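# Stow earphones in chest drawer and close it

## Task

Place the coiled earphones inside the small chest's open drawer, then push the drawer closed, with the chest still standing upright at the end.

## Robot and tools

Robot: two Franka FR3 seven-joint arms, left_arm and right_arm, each carrying a Robotiq 2F-140 two-finger gripper and a wrist camera. Each finger has a hinge and can fold when pushed, so grip with the outer quarter of the pads (near the tips). A part held closer to the palm may be pulled in, held loosely or dropped later. Fingertips pressed down onto a surface fold easily unless the gripper is fully shut, which hides the contact and spoils the next grasp.

Frames: the scene frame has its origin at table-top height, midway between the nominal arm bases; +z is up, +x points out over the table, and left_arm sits on the +y side. Image left and right do not match these names. Actual bases: left_arm at (-0.026, +0.384, +0.017) m, right_arm at (-0.059, -0.449, +0.017) m, each turned only slightly about z. Every hand pose, target and offset uses that arm's own base frame. Turns pivot about the Hand target's position. The gripper's fingers point along its +z and open and close along its y. end_effector_position is the spot between the closed pads. Fingertips reach about 33 mm beyond it at gaps up to 40 mm, and about 9 mm beyond it when wide open. Printed poses may be off by a few cm, more at long reach.

Row layout (shared by execute_actions and move): 18 numbers, each in [-1, 1]. First left_arm: dx, dy, dz, rx, ry, rz, then gripper position, force_limit, speed. Then the same nine for right_arm. dx..rz are offsets, not poses, measured from that arm's Hand target at the start of the action or move. 1.0 equals 0.6 m or 180 degrees, and rx, ry, rz form one rotation vector. Send all six as 0 to re-command the current Hand target. Gripper position: +1 is open (140 mm), about -0.8 is pads touching, -1 closes until blocked. force_limit runs from -1 (about 14 N) to +1 (about 58 N). speed runs from -1 (about 30 mm/s) to +1 (about 250 mm/s), and a faster close squeezes harder. Both start at +1. Gripper numbers are absolute commands, so resend the previous values to leave a gripper unchanged. A 0 is a real command.

execute_actions(actions, cameras): actions is a list of actions. Each action is a list of up to 15 rows, one per 1/30 s step, lasting 0.5 s. A short list repeats its final row. Every row in an action counts from the same start pose, so repeating an action moves further. cameras is a list of names, ["all"] or []. An empty actions list returns state plus all images.

move(target, speed, blend, blocking, cameras): target is one 18-number row or up to 15 rows. All offsets count from the Hand targets at the call's start, not from the previous row. Each gripper follows a straight line with no obstacle avoidance. speed is in m/s, 0.002 to 2, default 0.25; it can be one value or one per target. blend is a corner radius in metres, 0 meaning stop at each target. The whole list gets at most 10 s. blocking=false returns after about 0.5 s while the motion continues. Gripper values in later rows take effect when that row is reached. The result adds a "move:" line: done, off_target, moving, held or fault, plus limits=paced (pose clipped) or limits=held (step withheld). Faster moves stray more and hit harder.

wait(seconds 0 to 10) lets the scene run. stop() brakes a running move, but the fingers keep going. zoom_image(camera, region=[x0,y0,x1,y1]) enlarges part of the latest image, at most 504 px each way. camera is one of cam_high, cam_left_wrist or cam_right_wrist, each 896x504. clear_fault(arm) releases an arm stopped by a reported torque or force fault. read_manual(section) gives only licence text. finished_scene(scene) ends the current scene, with scene as its number. Use it only once the earphones are in the drawer, the drawer is closed and the chest is upright.

Controller: each step, the command is clipped to within 70 mm and 16 degrees of the measured pose. "Hand target" is the clipped command, and the next offsets start from it. The hand often rests short of it; sending zeros asks again, or send the remaining gap as an offset. To stop pressing on something, command the target back past the gripper. Large rotations can swing the elbow.

Result lines: end_effector_position (m) and end_effector_quat_wxyz in the arm's base frame. object_status: 0 moving, 1 blocked while opening, 2 blocked while closing (a grasp), 3 reached target or pads met (maybe nothing held). position_measured is in counts: 3 open, about 75 = 100 mm, 139 = 60 mm, 200 = 20 mm, 230 pads closed. To grip harder while the status reads 2, raise force_limit and switch position between -1 and -0.98. To grip softer, open and reclose slowly. Joint torques, External joint torques and Flange force (gripper axes) are noisy estimates. Wrist depth is a 7x7 grid of distances ahead of each wrist camera, rows separated by " / ", with "-" for no value. Step readings list positions during actions. Joint velocities may read "within noise".

Hazards: a joint's contact torque reaching its load limit (85 N m on the four large joints, 11 on the wrist joints) causes a torque fault. Any outside force of 85 N causes a force fault; held weight counts. A joint leaving its range or moving too fast also faults. A faulted arm stays stopped until clear_fault, and after a force fault you should release the grasp first. Motor heat (a MOTOR HOT line) comes from holding loads, stretched poses or pushing against something unreachable, and can brake an arm for 30 to 60 s or more. Never let the two arms or grippers touch or press on each other, and never close a gripper on the other arm's fingers. Avoid hard impacts with the table or chest, dropping parts from height, releasing a moving part, or squeezing hard on a part still resting on a surface. Anything falling off the table, or left off it, fails the task. Loose items may get nudged by outside pushes, so recheck before finishing.

Each tool is called as name(argument=value, ...), one argument or row to a line, values as JSON.

## Session

execute_actions(
  actions=[],
)

Scene clock: 0.00 s.
left_arm: end_effector_position=(+0.4274, -0.2475, +0.1376) position_measured=3 object_status=3 end_effector_quat_wxyz=(-0.050, +0.219, +0.922, -0.314) | right_arm: end_effector_position=(+0.5438, +0.0718, +0.1622) position_measured=3 object_status=3 end_effector_quat_wxyz=(-0.026, +0.731, -0.671, +0.122)
Joint positions: left_arm=[-0.414 0.064 0.219 -2.309 -0.761 2.078 2.325] | right_arm=[0.131 -0.061 0.062 -2.365 -0.262 2.475 0.299]
Joint velocities: within noise
Joint torques (N m): no reading
External joint torques (N m): no reading
Flange force (N): no reading
Wrist depth (mm): cam_left_wrist=[594 476 371 304 258 223 196 / 749 531 400 325 272 235 204 / 820 594 439 349 289 245 214 / 968 118 471 373 308 137 217 / - 109 507 408 327 137 96 / - 217 256 373 352 295 101 / - 222 253 339 384 310 -] | cam_right_wrist=[347 331 314 300 287 274 263 / 359 342 324 310 296 282 270 / 374 355 335 319 303 290 278 / 386 124 347 329 314 138 283 / - 114 360 341 322 138 101 / - 391 373 351 334 320 96 / - 408 374 364 345 330 -]
Hand target: left_arm +0.4274, -0.2475, +0.1376; -0.050, +0.219, +0.922, -0.314 | right_arm +0.5438, +0.0718, +0.1622; -0.026, +0.731, -0.671, +0.122
Tool commands: left_gripper/position=+1.0 left_gripper/force_limit=+1.0 left_gripper/speed=+1.0 right_gripper/position=+1.0 right_gripper/force_limit=+1.0 right_gripper/speed=+1.0

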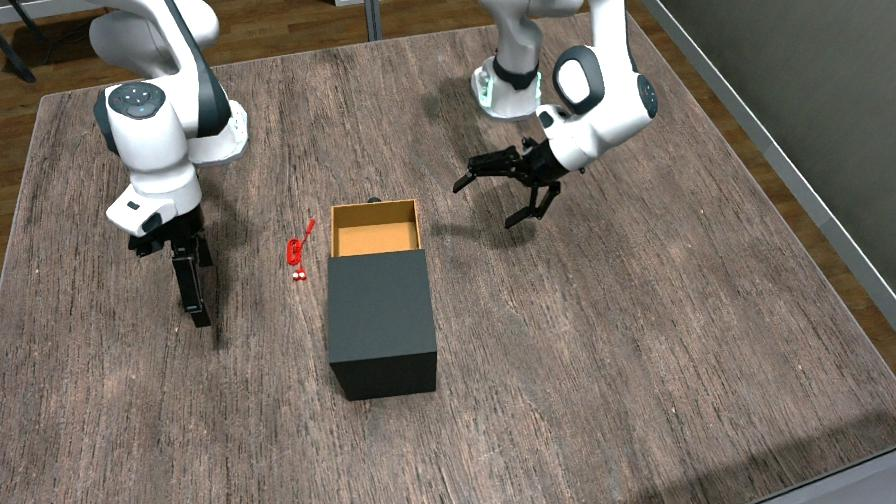

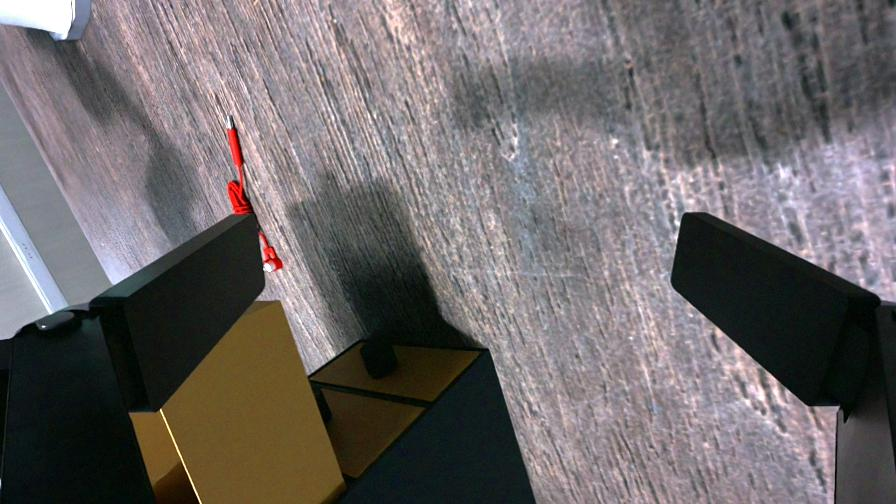

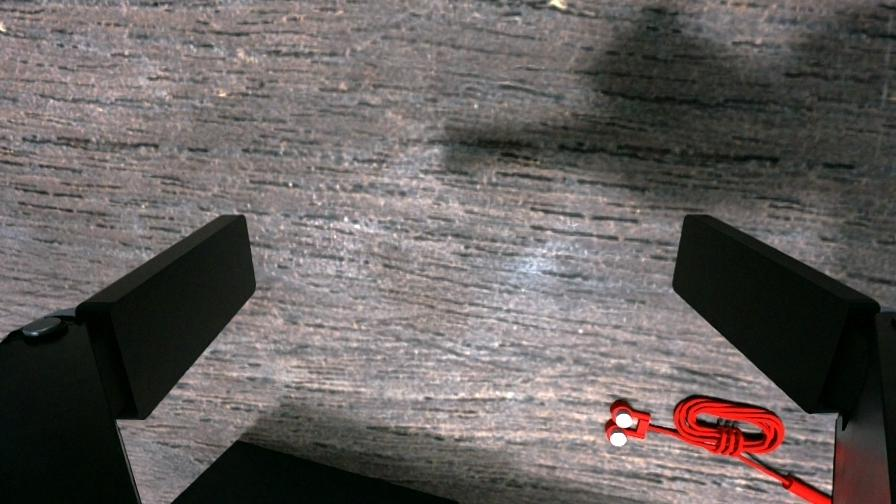

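zoom_image(
  camera="cam_high",
  region=[260, 180, 480, 410],
)

zoom_image(
  camera="cam_left_wrist",
  region=[100, 250, 600, 504],
)

Scaled by 2.191 from the camera's 896x504 image, which has a finer 1280x720 frame.

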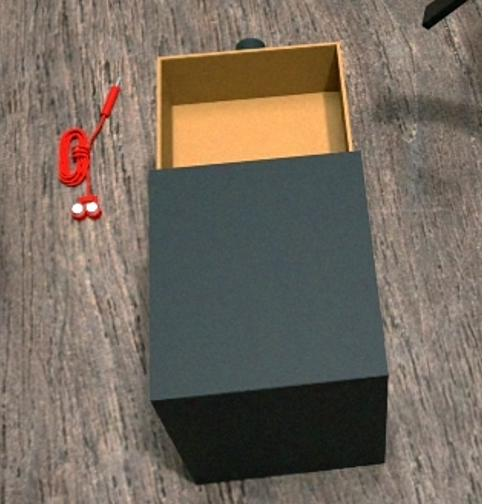

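Scaled by 1.008 from the camera's 896x504 image, which has a finer 1280x720 frame.

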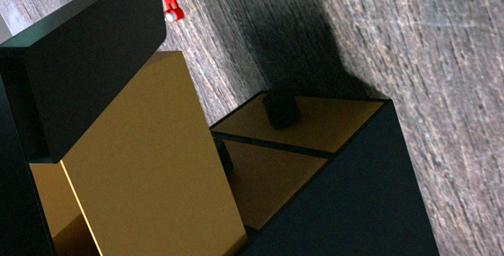

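move(
  target=[0, 0.2, 0.05, 0, 0, 0, 1, 1, 1, -0.4063, 0.1553, -0.1037, 0.0896, 0.0145, -0.5558, -1, -1, 0],
  speed=0.4,
  cameras=["all"],
)

Scene clock: 14.40 s.
left_arm: end_effector_position=(+0.4276, -0.1286, +0.1668) position_measured=3 object_status=3 end_effector_quat_wxyz=(-0.050, +0.215, +0.923, -0.315) | right_arm: end_effector_position=(+0.2999, +0.1645, +0.0993) position_measured=233 object_status=3 end_effector_quat_wxyz=(+0.000, +0.045, +0.999, +0.000)
Joint positions: left_arm=[-0.29 -0.004 0.355 -2.295 -0.611 1.905 2.415] | right_arm=[-0.03 -0.512 0.599 -2.852 0.41 2.375 1.865]
Joint velocities: left_arm=[within noise] | right_arm=[0 0.001 0 0 0 -0.001 0.006]
Joint torques (N m): left_arm=[0.66 -26.29 0.18 22 0.4 0.8 0.15] | right_arm=[-0.21 -9.54 -5.65 22.03 1.09 2.16 0.2]
External joint torques (N m): left_arm=[0.82 0.81 0.37 0.82 0.52 -0.08 0.21] | right_arm=[-0.23 -0.93 0.46 1.67 0.5 -0.28 0.2]
Flange force (N): left_arm=[-3.3 3.9 -2.3] | right_arm=[-0.1 2.4 -4.6]
Wrist depth (mm): cam_left_wrist=[639 523 407 333 284 245 216 / 810 578 440 357 299 258 226 / 854 656 479 382 316 271 238 / 1032 118 532 414 339 137 240 / - 109 574 450 362 137 96 / - 330 451 471 386 324 - / - 339 393 498 419 342 -] | cam_right_wrist=[226 226 228 229 230 231 232 / 237 238 239 240 241 243 244 / 249 251 252 253 255 256 257 / 263 264 266 123 266 271 273 / 279 277 - 88 88 284 289 / 293 - - - 70 - 305 / - - - - - - -]
Hand target: left_arm +0.4274, -0.1275, +0.1676; -0.050, +0.219, +0.922, -0.314 | right_arm +0.3000, +0.1649, +0.1000; +0.000, +0.049, +0.999, +0.001
Off the commanded pose: left_arm 0.001 m, 0 deg | right_arm 0.001 m, 1 deg.
move: done; limits=paced

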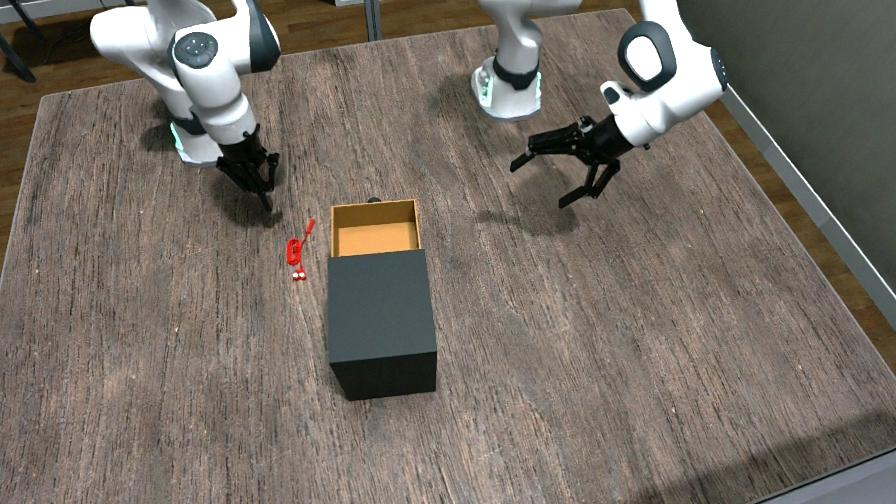

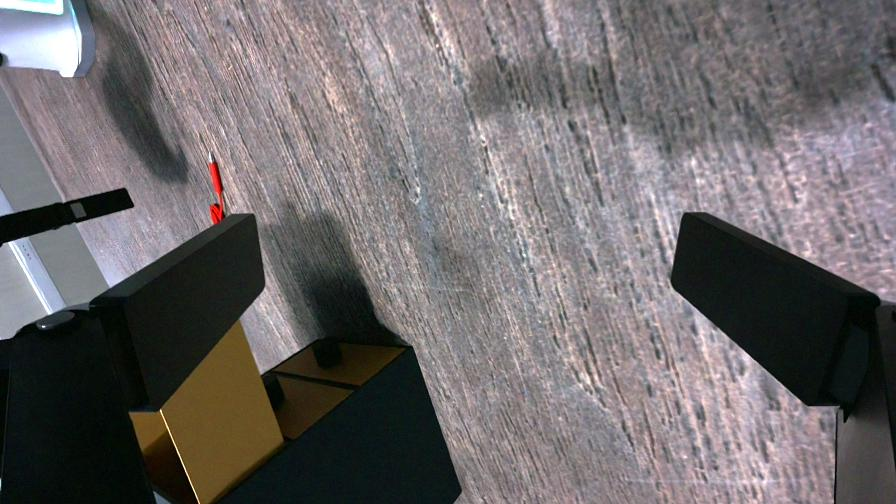

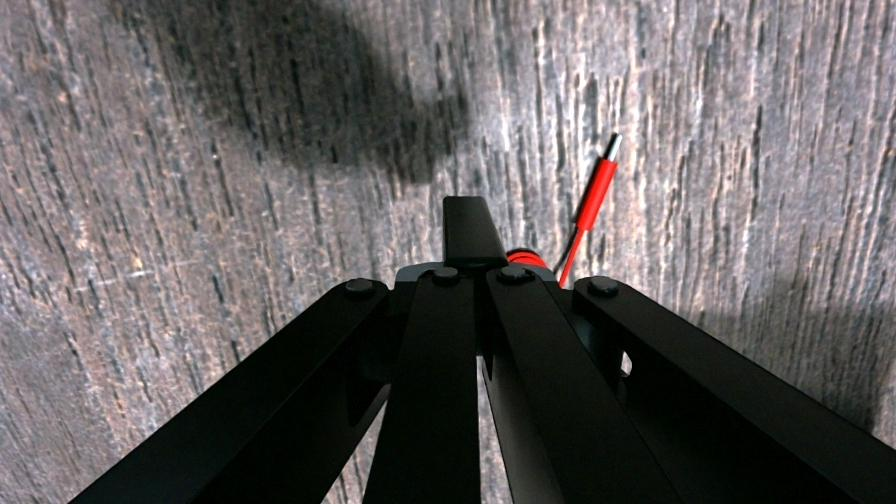

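move(
  target=[
    [0, 0, 0, 0, 0, 0, 1, 1, 1, 0, 0, -0.1233, 0, 0, 0, -1, -1, 0],
    [0, 0, 0, 0, 0, 0, 1, 1, 1, 0, 0, -0.145, 0, 0, 0, -1, -1, 0],
  ],
  speed=[0.2, 0.02],
  cameras=["cam_right_wrist"],
)

Scene clock: 17.97 s.
left_arm: end_effector_position=(+0.4276, -0.1286, +0.1668) position_measured=3 object_status=3 end_effector_quat_wxyz=(-0.050, +0.215, +0.923, -0.315) | right_arm: end_effector_position=(+0.2980, +0.1649, +0.0158) position_measured=233 object_status=3 end_effector_quat_wxyz=(-0.003, +0.045, +0.999, -0.002)
Joint positions: left_arm=[-0.29 -0.004 0.355 -2.295 -0.611 1.905 2.415] | right_arm=[-0.164 -0.204 0.76 -2.896 0.347 2.717 1.927]
Joint velocities: left_arm=[within noise] | right_arm=[-0.001 0 0.001 0 -0.001 0 0.005]
Joint torques (N m): left_arm=[0.65 -26.27 0.22 21.96 0.41 0.8 0.14] | right_arm=[-2.3 -4.62 -2.62 14.79 0.25 5.55 0.14]
External joint torques (N m): left_arm=[0.67 0.86 0.27 0.79 0.53 -0.08 0.21] | right_arm=[-2.34 7.47 0.35 -1.31 -0.1 3.13 0.14]
Flange force (N): left_arm=[-3.5 3.8 -2.1] | right_arm=[-26.5 11.8 56.8]
Wrist depth (mm): cam_left_wrist=[645 524 411 336 284 245 216 / 815 583 444 356 300 258 226 / 837 627 485 384 317 272 235 / 901 118 526 413 339 137 240 / - 109 574 448 359 137 96 / - 332 446 471 385 324 - / - 342 377 493 418 342 -] | cam_right_wrist=[150 151 152 152 153 153 155 / 158 158 159 159 160 161 162 / 166 167 167 168 169 169 170 / 175 176 176 135 176 179 180 / 185 184 - 88 88 188 191 / 194 - - - 70 - 200 / - - - - - - -]
Hand target: left_arm +0.4274, -0.1275, +0.1676; -0.050, +0.219, +0.922, -0.314 | right_arm +0.3000, +0.1649, +0.0130; +0.000, +0.049, +0.999, +0.001
Off the commanded pose: left_arm 0.001 m, 0 deg | right_arm 0.003 m, 1 deg.
move: done
Images, in order (width x height): cam_right_wrist 896x504.

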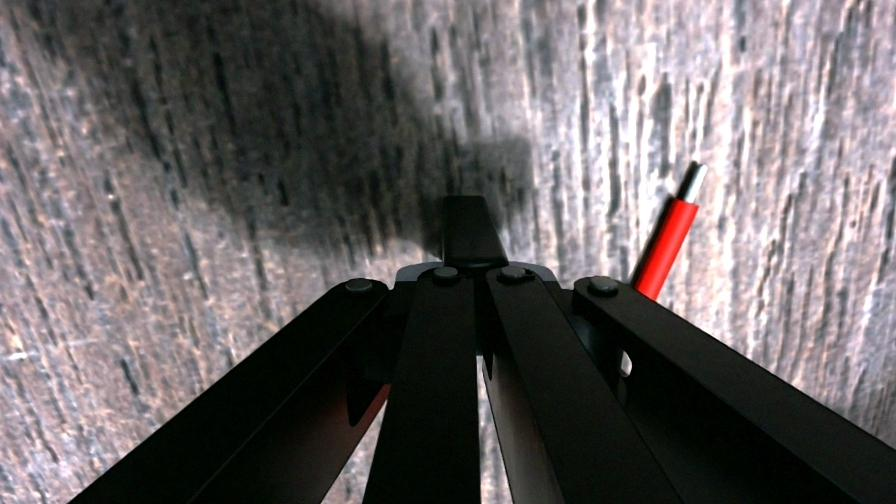

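move(
  target=[0, 0, 0, 0, 0, 0, 1, 1, 1, 0, 0, 0.06, 0, 0, 0, -1, -1, 0],
  speed=0.25,
)

move(
  target=[0, 0, 0, 0, 0, 0, 1, 1, 1, 0.13, 0.0568, 0.085, 0, 0, 0, -0.2, -0.8, 0],
  speed=0.3,
  cameras=["cam_right_wrist", "cam_high"],
)

Scene clock: 21.37 s.
left_arm: end_effector_position=(+0.4276, -0.1286, +0.1668) position_measured=3 object_status=3 end_effector_quat_wxyz=(-0.050, +0.215, +0.923, -0.315) | right_arm: end_effector_position=(+0.3009, +0.1654, +0.0489) position_measured=233 object_status=3 end_effector_quat_wxyz=(+0.001, +0.053, +0.999, +0.001)
Joint positions: left_arm=[-0.29 -0.004 0.355 -2.295 -0.611 1.905 2.415] | right_arm=[-0.087 -0.341 0.685 -2.887 0.412 2.583 1.891]
Joint velocities: left_arm=[within noise] | right_arm=[0.001 -0.001 -0.001 0 0 -0.004 -0.003]
Joint torques (N m): left_arm=[0.65 -26.17 0.13 21.94 0.39 0.8 0.16] | right_arm=[0.5 -11.73 -4.5 18.56 0.64 2.09 -0.13]
External joint torques (N m): left_arm=[0.66 0.97 0.18 0.75 0.51 -0.09 0.22] | right_arm=[0.5 -0.99 0.03 0.61 0.19 -0.35 -0.13]
Flange force (N): left_arm=[-3.7 4.0 -1.9] | right_arm=[3.7 -1.1 -6.6]
Wrist depth (mm): cam_left_wrist=[647 522 408 334 283 246 216 / 815 582 441 357 300 258 226 / 843 632 482 382 319 271 237 / 935 - 532 414 338 137 240 / - 102 572 447 358 137 96 / - 323 445 474 387 325 - / - 342 419 497 418 340 -] | cam_right_wrist=[179 180 181 182 183 184 187 / 188 189 190 192 193 194 195 / 198 199 201 202 202 204 205 / 210 211 211 124 212 216 217 / 222 221 - 88 88 227 231 / 233 - - - 70 - 243 / - - - - - - -]
Hand target: left_arm +0.4274, -0.1275, +0.1676; -0.050, +0.219, +0.922, -0.314 | right_arm +0.3000, +0.1649, +0.0490; +0.000, +0.049, +0.999, +0.001
Off the commanded pose: left_arm 0.001 m, 0 deg | right_arm 0.001 m, 0 deg.
move: done

Scene clock: 22.90 s.
left_arm: end_effector_position=(+0.4276, -0.1286, +0.1668) position_measured=3 object_status=3 end_effector_quat_wxyz=(-0.050, +0.215, +0.923, -0.315) | right_arm: end_effector_position=(+0.3784, +0.1992, +0.1003) position_measured=154 object_status=3 end_effector_quat_wxyz=(+0.001, +0.047, +0.999, +0.002)
Joint positions: left_arm=[-0.29 -0.004 0.355 -2.295 -0.611 1.905 2.415] | right_arm=[-0.241 -0.228 0.744 -2.605 0.237 2.426 1.973]
Joint velocities: left_arm=[within noise] | right_arm=[0 0 0 0.001 0 -0.001 0.005]
Joint torques (N m): left_arm=[0.65 -26.22 0.17 21.92 0.41 0.79 0.12] | right_arm=[-0.22 -14.28 -3.52 22.3 0.44 2.17 0.25]
External joint torques (N m): left_arm=[0.75 0.85 0.31 0.75 0.53 -0.08 0.18] | right_arm=[-0.25 0.09 0.57 1.66 -0.12 -0.27 0.25]
Flange force (N): left_arm=[-3.3 3.8 -2.2] | right_arm=[-5.7 4.8 -0.7]
Wrist depth (mm): cam_left_wrist=[642 519 410 334 282 245 217 / 818 572 440 358 300 257 225 / 888 652 480 384 317 271 236 / 1054 118 529 414 337 137 241 / - 110 590 449 360 137 96 / - 316 452 464 388 325 - / - 342 393 493 419 341 -] | cam_right_wrist=[225 226 227 229 230 231 233 / 237 238 240 239 242 244 245 / 249 251 252 251 255 258 259 / 263 264 136 268 158 270 274 / 276 78 94 284 - 93 287 / - - - 303 - - 70 / - - - 323 - - -]
Hand target: left_arm +0.4274, -0.1275, +0.1676; -0.050, +0.219, +0.922, -0.314 | right_arm +0.3780, +0.1990, +0.1000; +0.000, +0.049, +0.999, +0.001
Off the commanded pose: left_arm 0.001 m, 0 deg | right_arm 0.001 m, 0 deg.
move: done
Images, in order (width x height): cam_high 896x504, cam_right_wrist 896x504.

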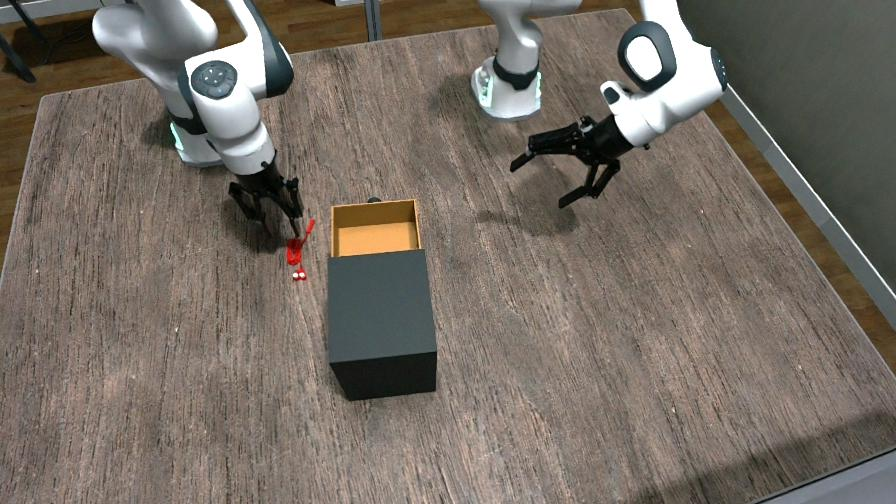

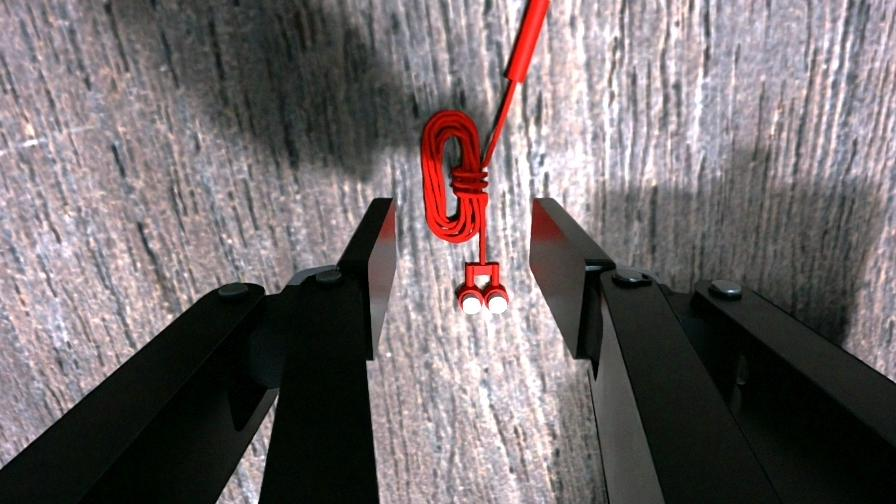

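move(
  target=[
    [0, 0, 0, 0, 0, 0, 1, 1, 1, -0.0067, -0.0017, -0.1, 0, 0, 0, -0.2, -0.8, 0],
    [0, 0, 0, 0, 0, 0, 1, 1, 1, -0.0067, -0.0017, -0.135, 0, 0, 0, -0.2, -0.8, 0],
    [0, 0, 0, 0, 0, 0, 1, 1, 1, -0.0067, -0.0017, -0.135, 0, 0, 0, -1, -0.8, -1],
  ],
  speed=[0.25, 0.08, 0.1],
  blend=[0.01, 0, 0],
  cameras=["cam_right_wrist"],
)

Scene clock: 28.30 s.
left_arm: end_effector_position=(+0.4276, -0.1286, +0.1668) position_measured=3 object_status=3 end_effector_quat_wxyz=(-0.050, +0.215, +0.923, -0.315) | right_arm: end_effector_position=(+0.3740, +0.1976, +0.0194) position_measured=215 object_status=2 end_effector_quat_wxyz=(+0.000, +0.048, +0.999, +0.000)
Joint positions: left_arm=[-0.29 -0.004 0.355 -2.295 -0.611 1.905 2.415] | right_arm=[-0.298 0.042 0.772 -2.655 -0.065 2.685 2.198]
Joint torques (N m): left_arm=[0.68 -26.27 0.21 21.88 0.41 0.79 0.15] | right_arm=[0.5 -17.35 0.75 17.68 0.31 2.72 0.17]
External joint torques (N m): left_arm=[0.7 0.87 0.27 0.71 0.53 -0.09 0.21] | right_arm=[0.51 0.91 -0.02 0.61 -0.07 0.29 0.17]
Flange force (N): left_arm=[-3.3 3.8 -2.0] | right_arm=[0.0 0.0 0.0]
Wrist depth (mm): cam_left_wrist=[634 524 406 333 284 245 217 / 815 579 442 360 300 257 227 / 957 650 479 382 318 271 236 / 1016 119 528 414 338 137 240 / - 109 584 447 361 137 96 / - 331 - 470 388 325 - / - 337 390 495 417 340 -] | cam_right_wrist=[152 153 154 155 155 156 158 / 160 161 162 162 163 164 165 / 169 170 170 167 172 173 173 / 178 179 178 123 179 183 184 / 189 187 - 88 94 190 195 / 198 - - - 70 - 206 / - - - - - 72 -]
Hand target: left_arm +0.4274, -0.1275, +0.1676; -0.050, +0.219, +0.922, -0.314 | right_arm +0.3740, +0.1980, +0.0190; +0.000, +0.049, +0.999, +0.001
Off the commanded pose: left_arm 0.001 m, 0 deg | right_arm 0.001 m, 0 deg.
move: done
Images, in order (width x height): cam_right_wrist 896x504.

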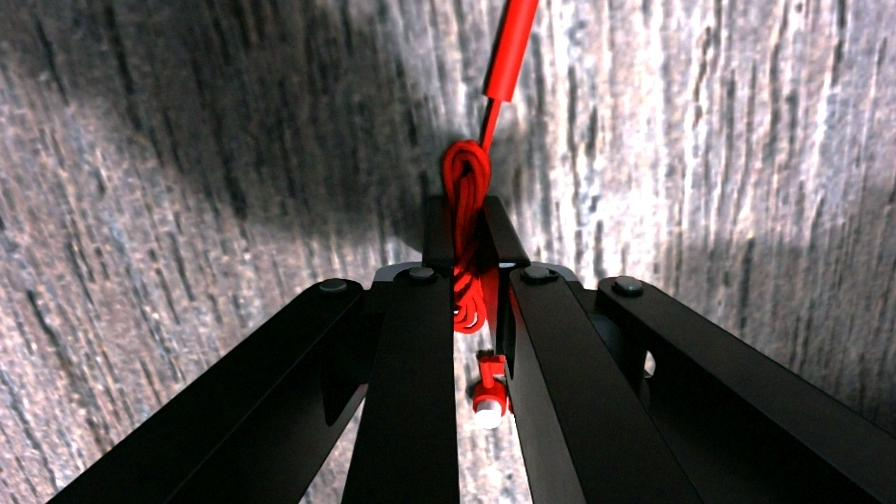

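move(
  target=[0, 0, 0, 0, 0, 0, 1, 1, 1, 0, 0, 0.4667, 0, 0, 0, -1, -0.8, -1],
  speed=0.25,
  cameras=["all"],
)

Scene clock: 31.10 s.
left_arm: end_effector_position=(+0.4276, -0.1286, +0.1668) position_measured=3 object_status=3 end_effector_quat_wxyz=(-0.050, +0.215, +0.923, -0.315) | right_arm: end_effector_position=(+0.3744, +0.1985, +0.2990) position_measured=215 object_status=2 end_effector_quat_wxyz=(+0.001, +0.053, +0.999, +0.001)
Joint positions: left_arm=[-0.29 -0.004 0.355 -2.295 -0.611 1.905 2.415] | right_arm=[-0.138 -0.505 0.526 -2.299 0.258 1.847 1.937]
Joint velocities: left_arm=[within noise] | right_arm=[0 0.001 -0.001 -0.001 -0.001 -0.003 -0.003]
Joint torques (N m): left_arm=[0.7 -26.22 0.21 21.93 0.39 0.79 0.13] | right_arm=[0.84 -10.9 -7.76 25.7 0.72 2.14 -0.21]
External joint torques (N m): left_arm=[0.66 0.92 0.21 0.73 0.5 -0.1 0.2] | right_arm=[0.8 0.03 -0.18 1.8 -0.11 -0.29 -0.21]
Flange force (N): left_arm=[-3.5 3.8 -2.0] | right_arm=[-2.9 2.1 -4.9]
Wrist depth (mm): cam_left_wrist=[637 527 407 335 284 246 216 / 829 578 446 357 299 258 226 / 908 654 482 383 318 271 236 / 1016 118 529 411 338 137 240 / - 109 590 450 360 137 96 / - 321 428 473 388 323 - / - 328 402 497 416 340 -] | cam_right_wrist=[406 409 410 410 413 416 417 / 426 429 432 432 435 438 439 / 449 450 453 448 461 462 456 / 474 476 475 123 480 298 290 / 505 498 - 88 94 327 329 / - - - - 70 - 335 / - - - - - 71 -]
Hand target: left_arm +0.4274, -0.1275, +0.1676; -0.050, +0.219, +0.922, -0.314 | right_arm +0.3740, +0.1980, +0.2990; +0.000, +0.049, +0.999, +0.001
Off the commanded pose: left_arm 0.001 m, 0 deg | right_arm 0.001 m, 0 deg.
move: done

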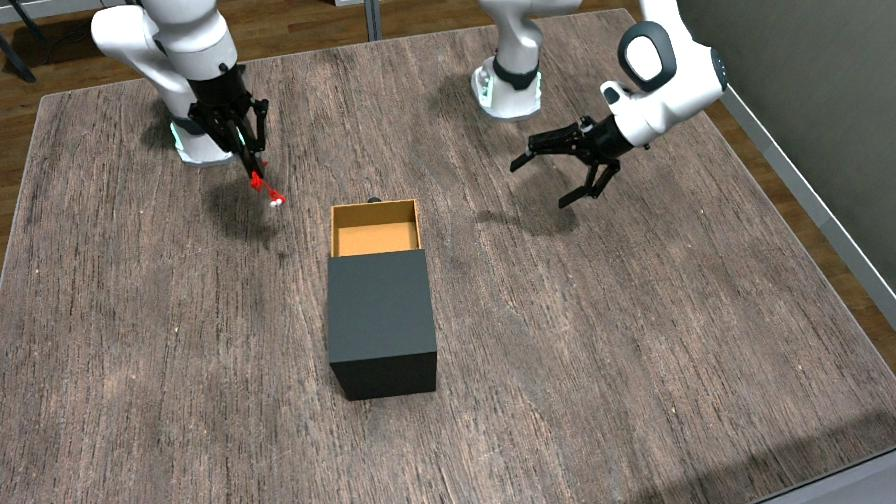

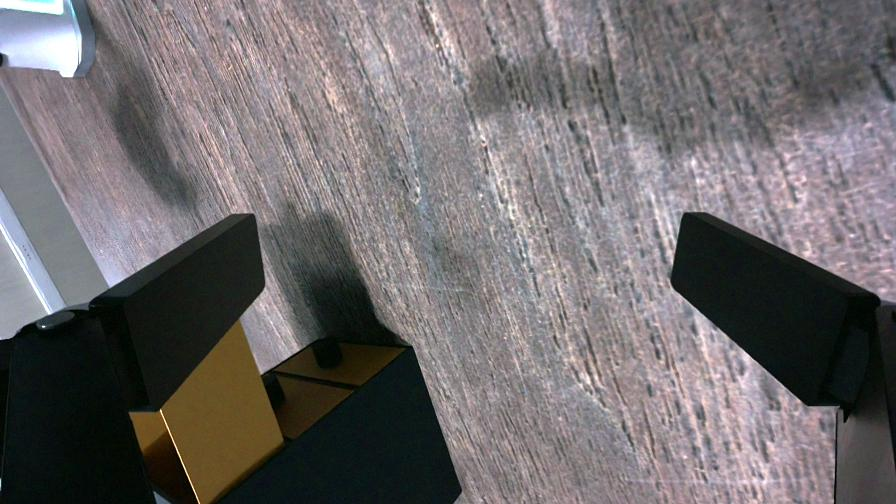

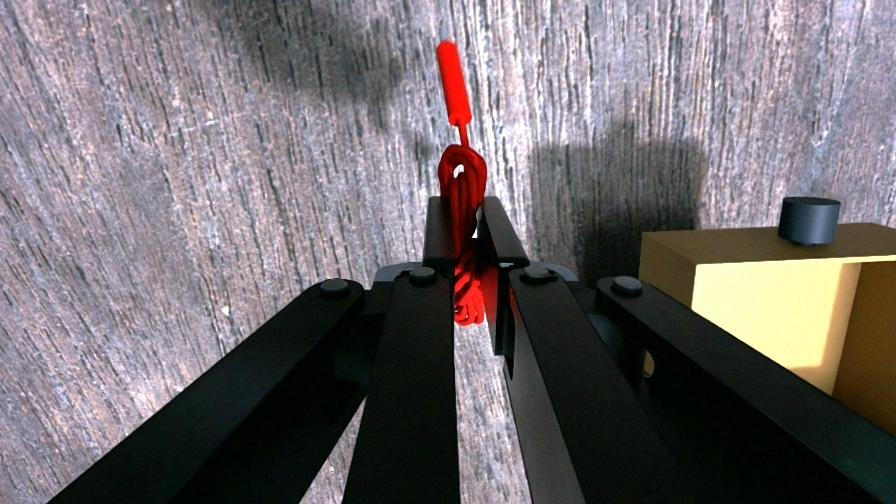

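zoom_image(
  camera="cam_high",
  region=[180, 60, 430, 280],
)

Scaled by 2.016 from the camera's 896x504 image, which has a finer 1280x720 frame.

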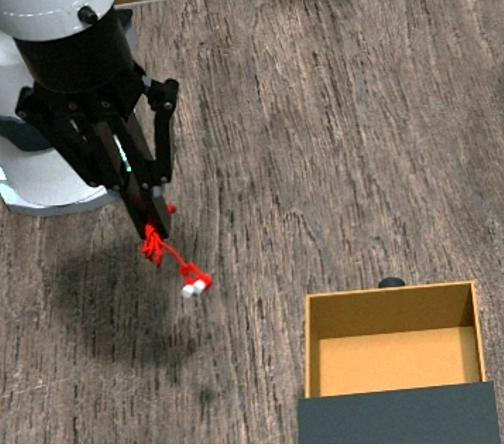

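move(
  target=[
    [0, 0, 0, 0, 0, 0, 1, 1, 1, 0.0433, 0.07, 0.1017, 0, 0, 0.1, -1, -0.8, -1],
    [0, 0, 0, 0, 0, 0, 1, 1, 1, 0.1767, 0.335, 0.1017, 0, 0, 0.35, -1, -0.8, -1],
  ],
  speed=[0.3, 0.35],
  blend=[0.03, 0],
  cameras=["all"],
)

Scene clock: 41.57 s.
left_arm: end_effector_position=(+0.4276, -0.1286, +0.1668) position_measured=3 object_status=3 end_effector_quat_wxyz=(-0.050, +0.215, +0.923, -0.315) | right_arm: end_effector_position=(+0.4803, +0.3991, +0.3601) position_measured=215 object_status=2 end_effector_quat_wxyz=(+0.000, -0.476, +0.879, +0.001)
Joint positions: left_arm=[-0.29 -0.004 0.355 -2.295 -0.611 1.905 2.415] | right_arm=[0.108 0.263 0.693 -1.431 -0.165 1.636 1.373]
Joint velocities: left_arm=[within noise] | right_arm=[0.001 0 0.001 0 0.001 -0.001 -0.008]
Joint torques (N m): left_arm=[0.64 -26.21 0.16 21.94 0.4 0.81 0.12] | right_arm=[0.43 -33.67 5.84 25.59 0.69 2.18 -0.23]
External joint torques (N m): left_arm=[0.61 0.98 0.17 0.74 0.52 -0.07 0.18] | right_arm=[0.56 0.09 0.67 1.64 -0.1 -0.28 -0.23]
Flange force (N): left_arm=[-3.7 3.9 -1.9] | right_arm=[-10.1 -2.4 -6.6]
Wrist depth (mm): cam_left_wrist=[642 525 406 334 283 245 216 / 823 580 440 357 300 258 225 / 949 645 482 382 318 271 235 / 1003 118 527 413 338 137 241 / - 109 587 447 363 137 96 / - 323 442 475 387 325 - / - 338 392 499 420 341 -] | cam_right_wrist=[456 462 463 456 466 472 472 / 478 483 336 334 487 493 495 / 504 273 340 343 511 520 525 / 290 285 286 119 537 552 554 / 304 297 - 88 94 579 591 / 594 - - - 70 - 621 / - - - - - 71 -]
Hand target: left_arm +0.4274, -0.1275, +0.1676; -0.050, +0.219, +0.922, -0.314 | right_arm +0.4800, +0.3990, +0.3600; +0.000, -0.480, +0.877, +0.001
Off the commanded pose: left_arm 0.001 m, 0 deg | right_arm 0.000 m, 1 deg.
move: done

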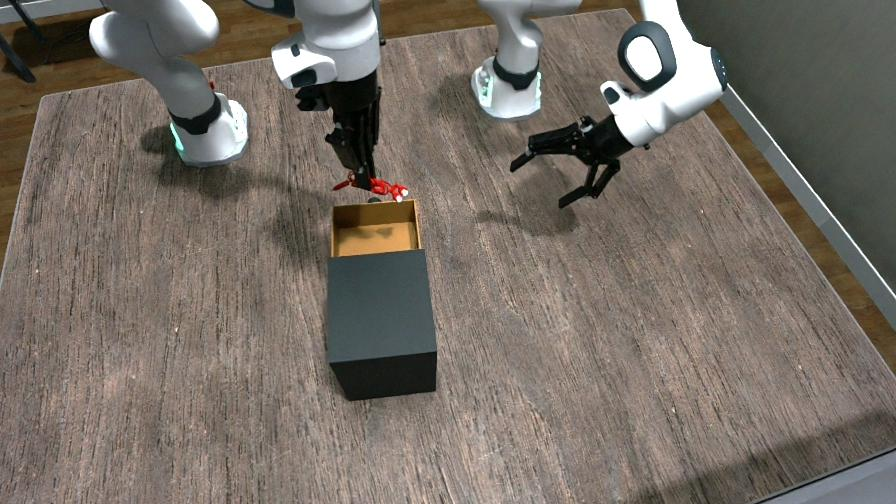

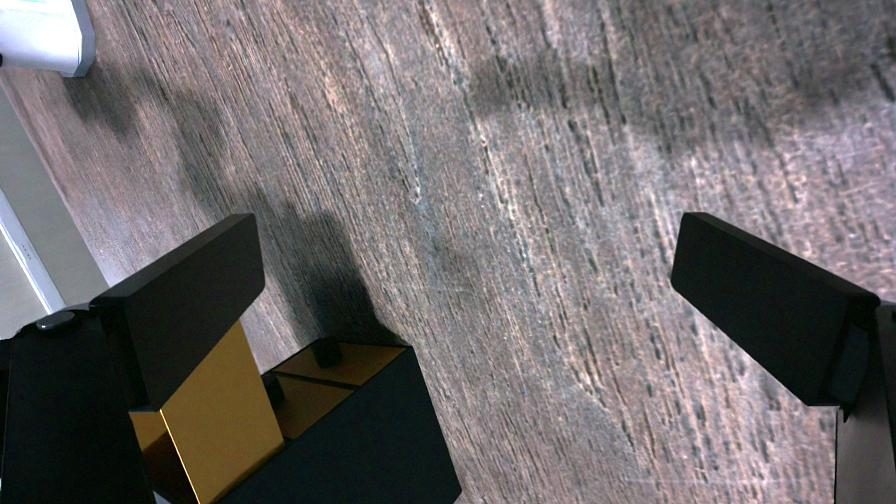

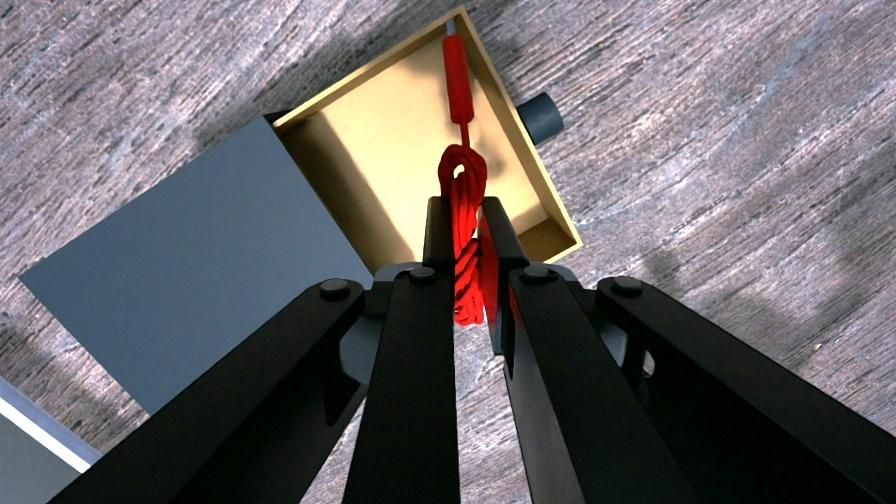

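zoom_image(
  camera="cam_high",
  region=[270, 100, 480, 290],
)

Scaled by 2.400 from the camera's 896x504 image, which has a finer 1280x720 frame.

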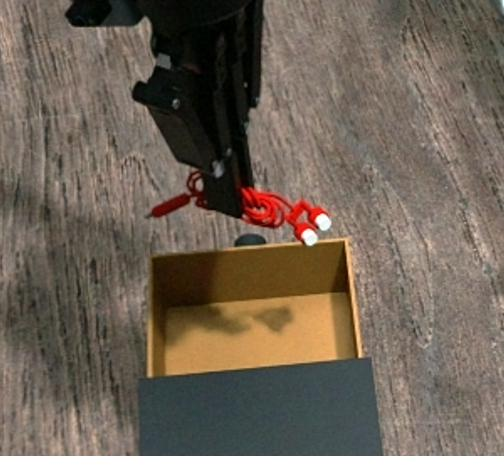

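move(
  target=[
    [0, 0, 0, 0, 0, 0, 1, 1, 1, 0.02, 0.0183, -0.09, 0, 0, 0, -1, -0.8, -1],
    [0, 0, 0, 0, 0, 0, 1, 1, 1, 0.02, 0.0183, -0.2617, 0, 0, 0, -1, -0.8, -1],
  ],
  speed=[0.2, 0.12],
  blend=[0.02, 0],
  cameras=["cam_high", "cam_right_wrist"],
)

Scene clock: 46.57 s.
left_arm: end_effector_position=(+0.4276, -0.1286, +0.1668) position_measured=3 object_status=3 end_effector_quat_wxyz=(-0.050, +0.215, +0.923, -0.315) | right_arm: end_effector_position=(+0.4912, +0.4095, +0.2027) position_measured=215 object_status=2 end_effector_quat_wxyz=(-0.002, -0.482, +0.876, +0.001)
Joint positions: left_arm=[-0.29 -0.004 0.355 -2.295 -0.611 1.905 2.415] | right_arm=[0.117 0.36 0.659 -1.715 -0.234 1.99 1.407]
Joint velocities: left_arm=[within noise] | right_arm=[-0.001 0 0 0.002 0 0.004 0.002]
Joint torques (N m): left_arm=[0.63 -26.19 0.22 21.93 0.38 0.79 0.13] | right_arm=[1.07 -37.06 7.38 24.56 0.63 2.74 0.18]
External joint torques (N m): left_arm=[0.58 0.89 0.22 0.77 0.49 -0.09 0.19] | right_arm=[1.1 -0.61 0.18 0.9 -0.11 0.31 0.18]
Flange force (N): left_arm=[-3.6 3.7 -2.0] | right_arm=[-3.9 0.5 -1.0]
Wrist depth (mm): cam_left_wrist=[637 522 406 333 282 246 217 / 810 576 442 357 300 258 225 / 904 649 480 383 318 272 236 / 1046 118 529 413 338 137 239 / - 109 576 446 361 137 96 / - 330 448 472 387 323 - / - 340 393 494 421 341 -] | cam_right_wrist=[315 124 173 176 154 323 325 / - 177 181 184 169 335 343 / 113 185 190 171 195 357 362 / 117 193 198 124 203 375 383 / 124 125 - 88 94 396 406 / - - - - 70 - 427 / - - - - - 72 -]
Hand target: left_arm +0.4274, -0.1275, +0.1676; -0.050, +0.219, +0.922, -0.314 | right_arm +0.4920, +0.4100, +0.2030; +0.000, -0.480, +0.877, +0.001
Off the commanded pose: left_arm 0.001 m, 0 deg | right_arm 0.001 m, 0 deg.
move: done
Images, in order (width x height): cam_high 896x504, cam_right_wrist 896x504.

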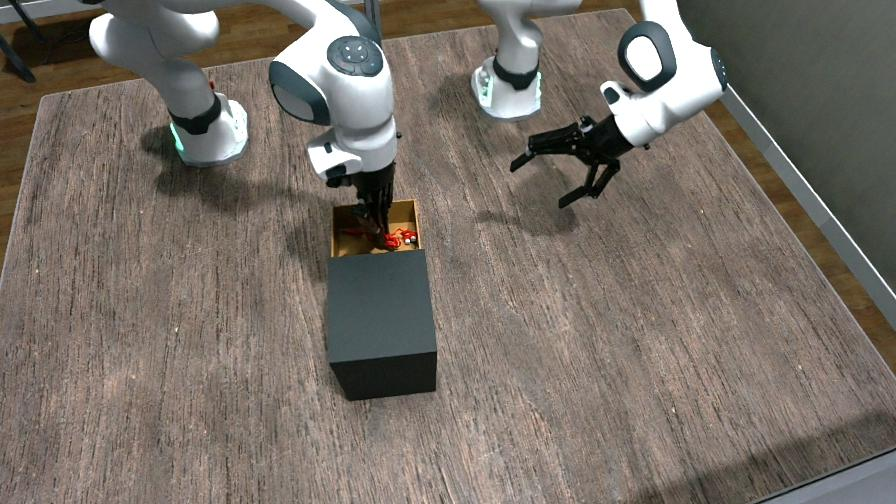

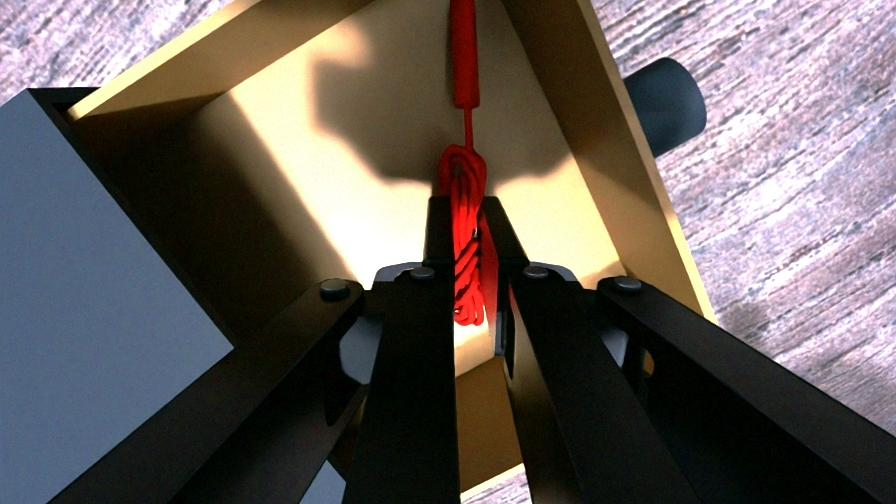

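move(
  target=[
    [0, 0, 0, 0, 0, 0, 1, 1, 1, 0, 0, -0.025, 0, 0, 0, -1, -0.8, -1],
    [0, 0, 0, 0, 0, 0, 1, 1, 1, 0, 0, -0.025, 0, 0, 0, -0.25, -0.8, -0.7],
  ],
  speed=[0.1, 0.1],
  cameras=["cam_right_wrist"],
)

Scene clock: 49.00 s.
left_arm: end_effector_position=(+0.4276, -0.1286, +0.1668) position_measured=3 object_status=3 end_effector_quat_wxyz=(-0.050, +0.215, +0.923, -0.315) | right_arm: end_effector_position=(+0.4915, +0.4098, +0.1885) position_measured=160 object_status=0 end_effector_quat_wxyz=(-0.001, -0.482, +0.876, +0.001)
Joint positions: left_arm=[-0.29 -0.004 0.355 -2.295 -0.611 1.905 2.415] | right_arm=[0.122 0.371 0.652 -1.737 -0.244 2.024 1.415]
Joint torques (N m): left_arm=[0.63 -26.2 0.18 21.9 0.4 0.8 0.13] | right_arm=[1.02 -37.23 7.2 24.38 0.67 2.74 0.2]
External joint torques (N m): left_arm=[0.66 1.04 0.25 0.65 0.52 -0.08 0.19] | right_arm=[0.96 -0.49 -0.25 0.94 -0.06 0.31 0.2]
Flange force (N): left_arm=[-3.5 4.0 -1.8] | right_arm=[-4.4 0.0 -0.7]
Wrist depth (mm): cam_left_wrist=[642 524 406 333 283 246 216 / 818 575 442 358 299 258 226 / 918 652 480 382 319 271 236 / 2528 118 527 412 339 137 241 / - 110 570 449 360 137 96 / - 102 451 473 390 325 - / - 337 393 484 419 342 -] | cam_right_wrist=[- - 160 163 137 310 311 / - 165 168 171 167 126 327 / 169 171 173 176 181 340 346 / - 180 180 179 149 356 367 / - 78 94 198 126 90 384 / - 77 - 205 180 - - / - - - 173 - - -]
Hand target: left_arm +0.4274, -0.1275, +0.1676; -0.050, +0.219, +0.922, -0.314 | right_arm +0.4920, +0.4100, +0.1880; +0.000, -0.480, +0.877, +0.001
Off the commanded pose: left_arm 0.001 m, 0 deg | right_arm 0.001 m, 0 deg.
move: done
Images, in order (width x height): cam_right_wrist 896x504.

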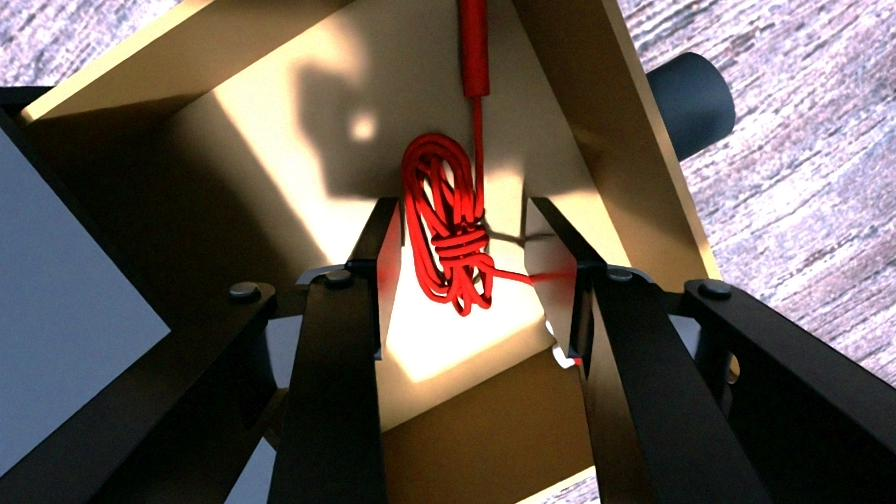

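move(
  target=[0, 0, 0, 0, 0, 0, 1, 1, 1, 0, 0, 0.15, 0, 0, 0, -0.25, -0.8, -0.7],
  speed=0.2,
  cameras=["cam_right_wrist", "cam_high"],
)

Scene clock: 59.77 s.
left_arm: end_effector_position=(+0.4276, -0.1286, +0.1668) position_measured=3 object_status=3 end_effector_quat_wxyz=(-0.050, +0.215, +0.923, -0.315) | right_arm: end_effector_position=(+0.4932, +0.4095, +0.2782) position_measured=160 object_status=3 end_effector_quat_wxyz=(+0.001, -0.477, +0.879, +0.000)
Joint positions: left_arm=[-0.29 -0.004 0.355 -2.295 -0.611 1.905 2.415] | right_arm=[0.119 0.316 0.674 -1.576 -0.203 1.823 1.395]
Joint velocities: left_arm=[within noise] | right_arm=[-0.003 -0.001 0 0.001 -0.002 -0.004 -0.001]
Joint torques (N m): left_arm=[0.65 -26.2 0.19 21.92 0.4 0.79 0.14] | right_arm=[0.37 -35.66 6.98 25.89 1.21 2.12 -0.13]
External joint torques (N m): left_arm=[0.68 0.87 0.26 0.82 0.51 -0.08 0.2] | right_arm=[0.25 -0.03 0.52 1.82 0.44 -0.32 -0.13]
Flange force (N): left_arm=[-3.6 3.9 -2.2] | right_arm=[-8.1 -2.3 -5.2]
Wrist depth (mm): cam_left_wrist=[649 519 408 337 284 245 216 / 823 579 441 358 299 258 226 / 904 654 481 382 317 271 236 / 1020 118 528 412 339 137 240 / - 110 584 448 360 137 96 / - 330 461 482 387 326 - / - 339 393 499 419 343 -] | cam_right_wrist=[385 384 380 244 387 391 394 / 404 184 253 257 222 414 416 / 189 188 263 268 272 437 438 / 198 197 197 283 149 459 461 / 207 78 94 277 126 90 486 / - 77 - 510 - - - / - - - 549 - - -]
Hand target: left_arm +0.4274, -0.1275, +0.1676; -0.050, +0.219, +0.922, -0.314 | right_arm +0.4920, +0.4100, +0.2780; +0.000, -0.480, +0.877, +0.001
Off the commanded pose: left_arm 0.001 m, 0 deg | right_arm 0.001 m, 0 deg.
move: done
Images, in order (width x height): cam_high 896x504, cam_right_wrist 896x504.

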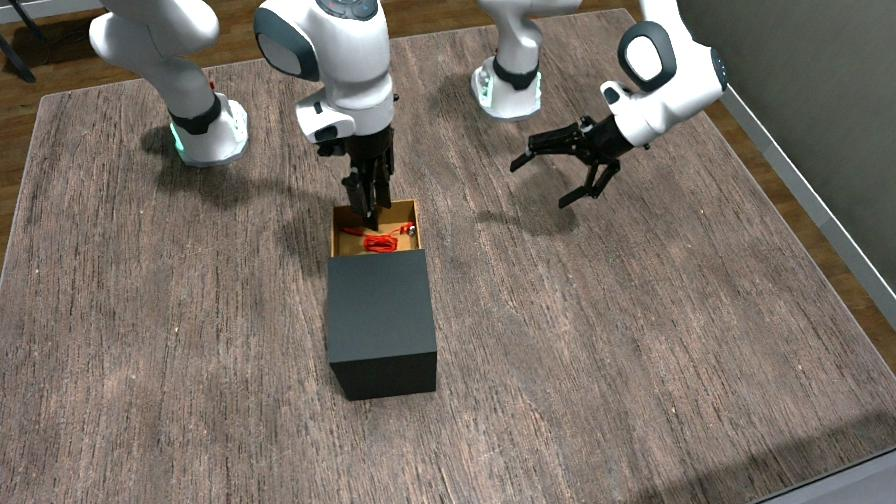

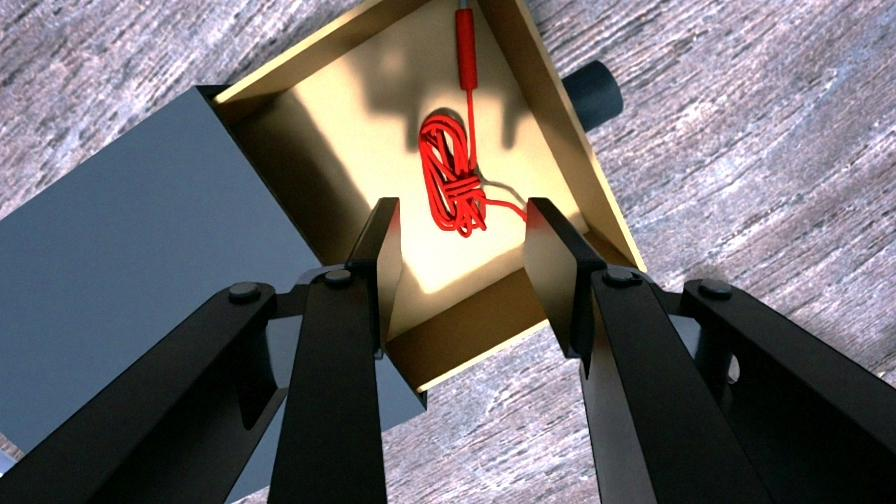

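move(
  target=[
    [0, 0, 0, 0, 0, 0, 1, 1, 1, -0.194, -0.0092, 0, 0, 0, -0.22, -1, -0.8, 0],
    [0, 0, 0, 0, 0, 0, 1, 1, 1, -0.194, -0.0092, -0.1517, 0, 0, -0.3333, -1, -0.8, 0],
  ],
  speed=[0.35, 0.3],
  blend=[0.03, 0],
  cameras=["cam_right_wrist", "cam_high"],
)

Scene clock: 65.50 s.
left_arm: end_effector_position=(+0.4276, -0.1286, +0.1668) position_measured=3 object_status=3 end_effector_quat_wxyz=(-0.050, +0.215, +0.923, -0.315) | right_arm: end_effector_position=(+0.3749, +0.4038, +0.1869) position_measured=233 object_status=3 end_effector_quat_wxyz=(-0.001, +0.020, +1.000, +0.000)
Joint positions: left_arm=[-0.29 -0.004 0.355 -2.295 -0.611 1.905 2.415] | right_arm=[0.163 0.055 0.667 -2.102 -0.038 2.145 2.461]
Joint velocities: left_arm=[within noise] | right_arm=[0 -0.002 0 -0.001 -0.001 0 0.007]
Joint torques (N m): left_arm=[0.62 -26.24 0.19 21.95 0.41 0.78 0.17] | right_arm=[0.77 -25.76 1.36 25.26 0.64 2.66 0.21]
External joint torques (N m): left_arm=[0.63 0.95 0.24 0.73 0.52 -0.1 0.23] | right_arm=[0.81 0.15 0.27 1.65 -0.11 0.21 0.21]
Flange force (N): left_arm=[-3.6 4.0 -2.0] | right_arm=[-3.8 6.6 -1.1]
Wrist depth (mm): cam_left_wrist=[645 521 406 334 283 245 217 / 823 582 439 358 299 257 226 / 925 652 477 384 318 271 237 / 891 118 529 412 339 137 241 / - 109 578 446 361 137 96 / - 331 442 468 388 324 - / - 338 374 499 419 342 -] | cam_right_wrist=[304 305 307 309 308 310 309 / 319 321 322 323 325 325 327 / 336 338 339 340 342 343 346 / 355 357 358 123 358 363 365 / 377 373 - 88 88 380 389 / 395 - - - 70 - 406 / - - - - - - -]
Hand target: left_arm +0.4274, -0.1275, +0.1676; -0.050, +0.219, +0.922, -0.314 | right_arm +0.3756, +0.4045, +0.1870; +0.000, +0.023, +1.000, +0.001
Off the commanded pose: left_arm 0.001 m, 0 deg | right_arm 0.001 m, 0 deg.
move: done
Images, in order (width x height): cam_high 896x504, cam_right_wrist 896x504.

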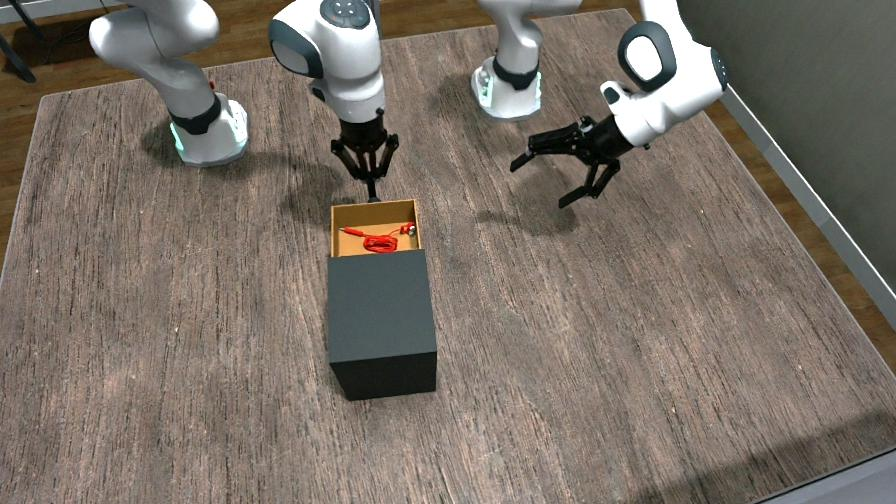

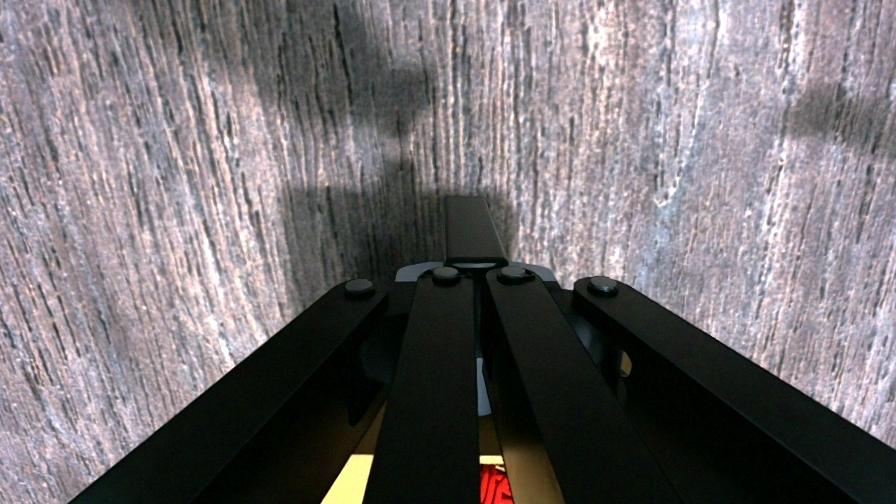

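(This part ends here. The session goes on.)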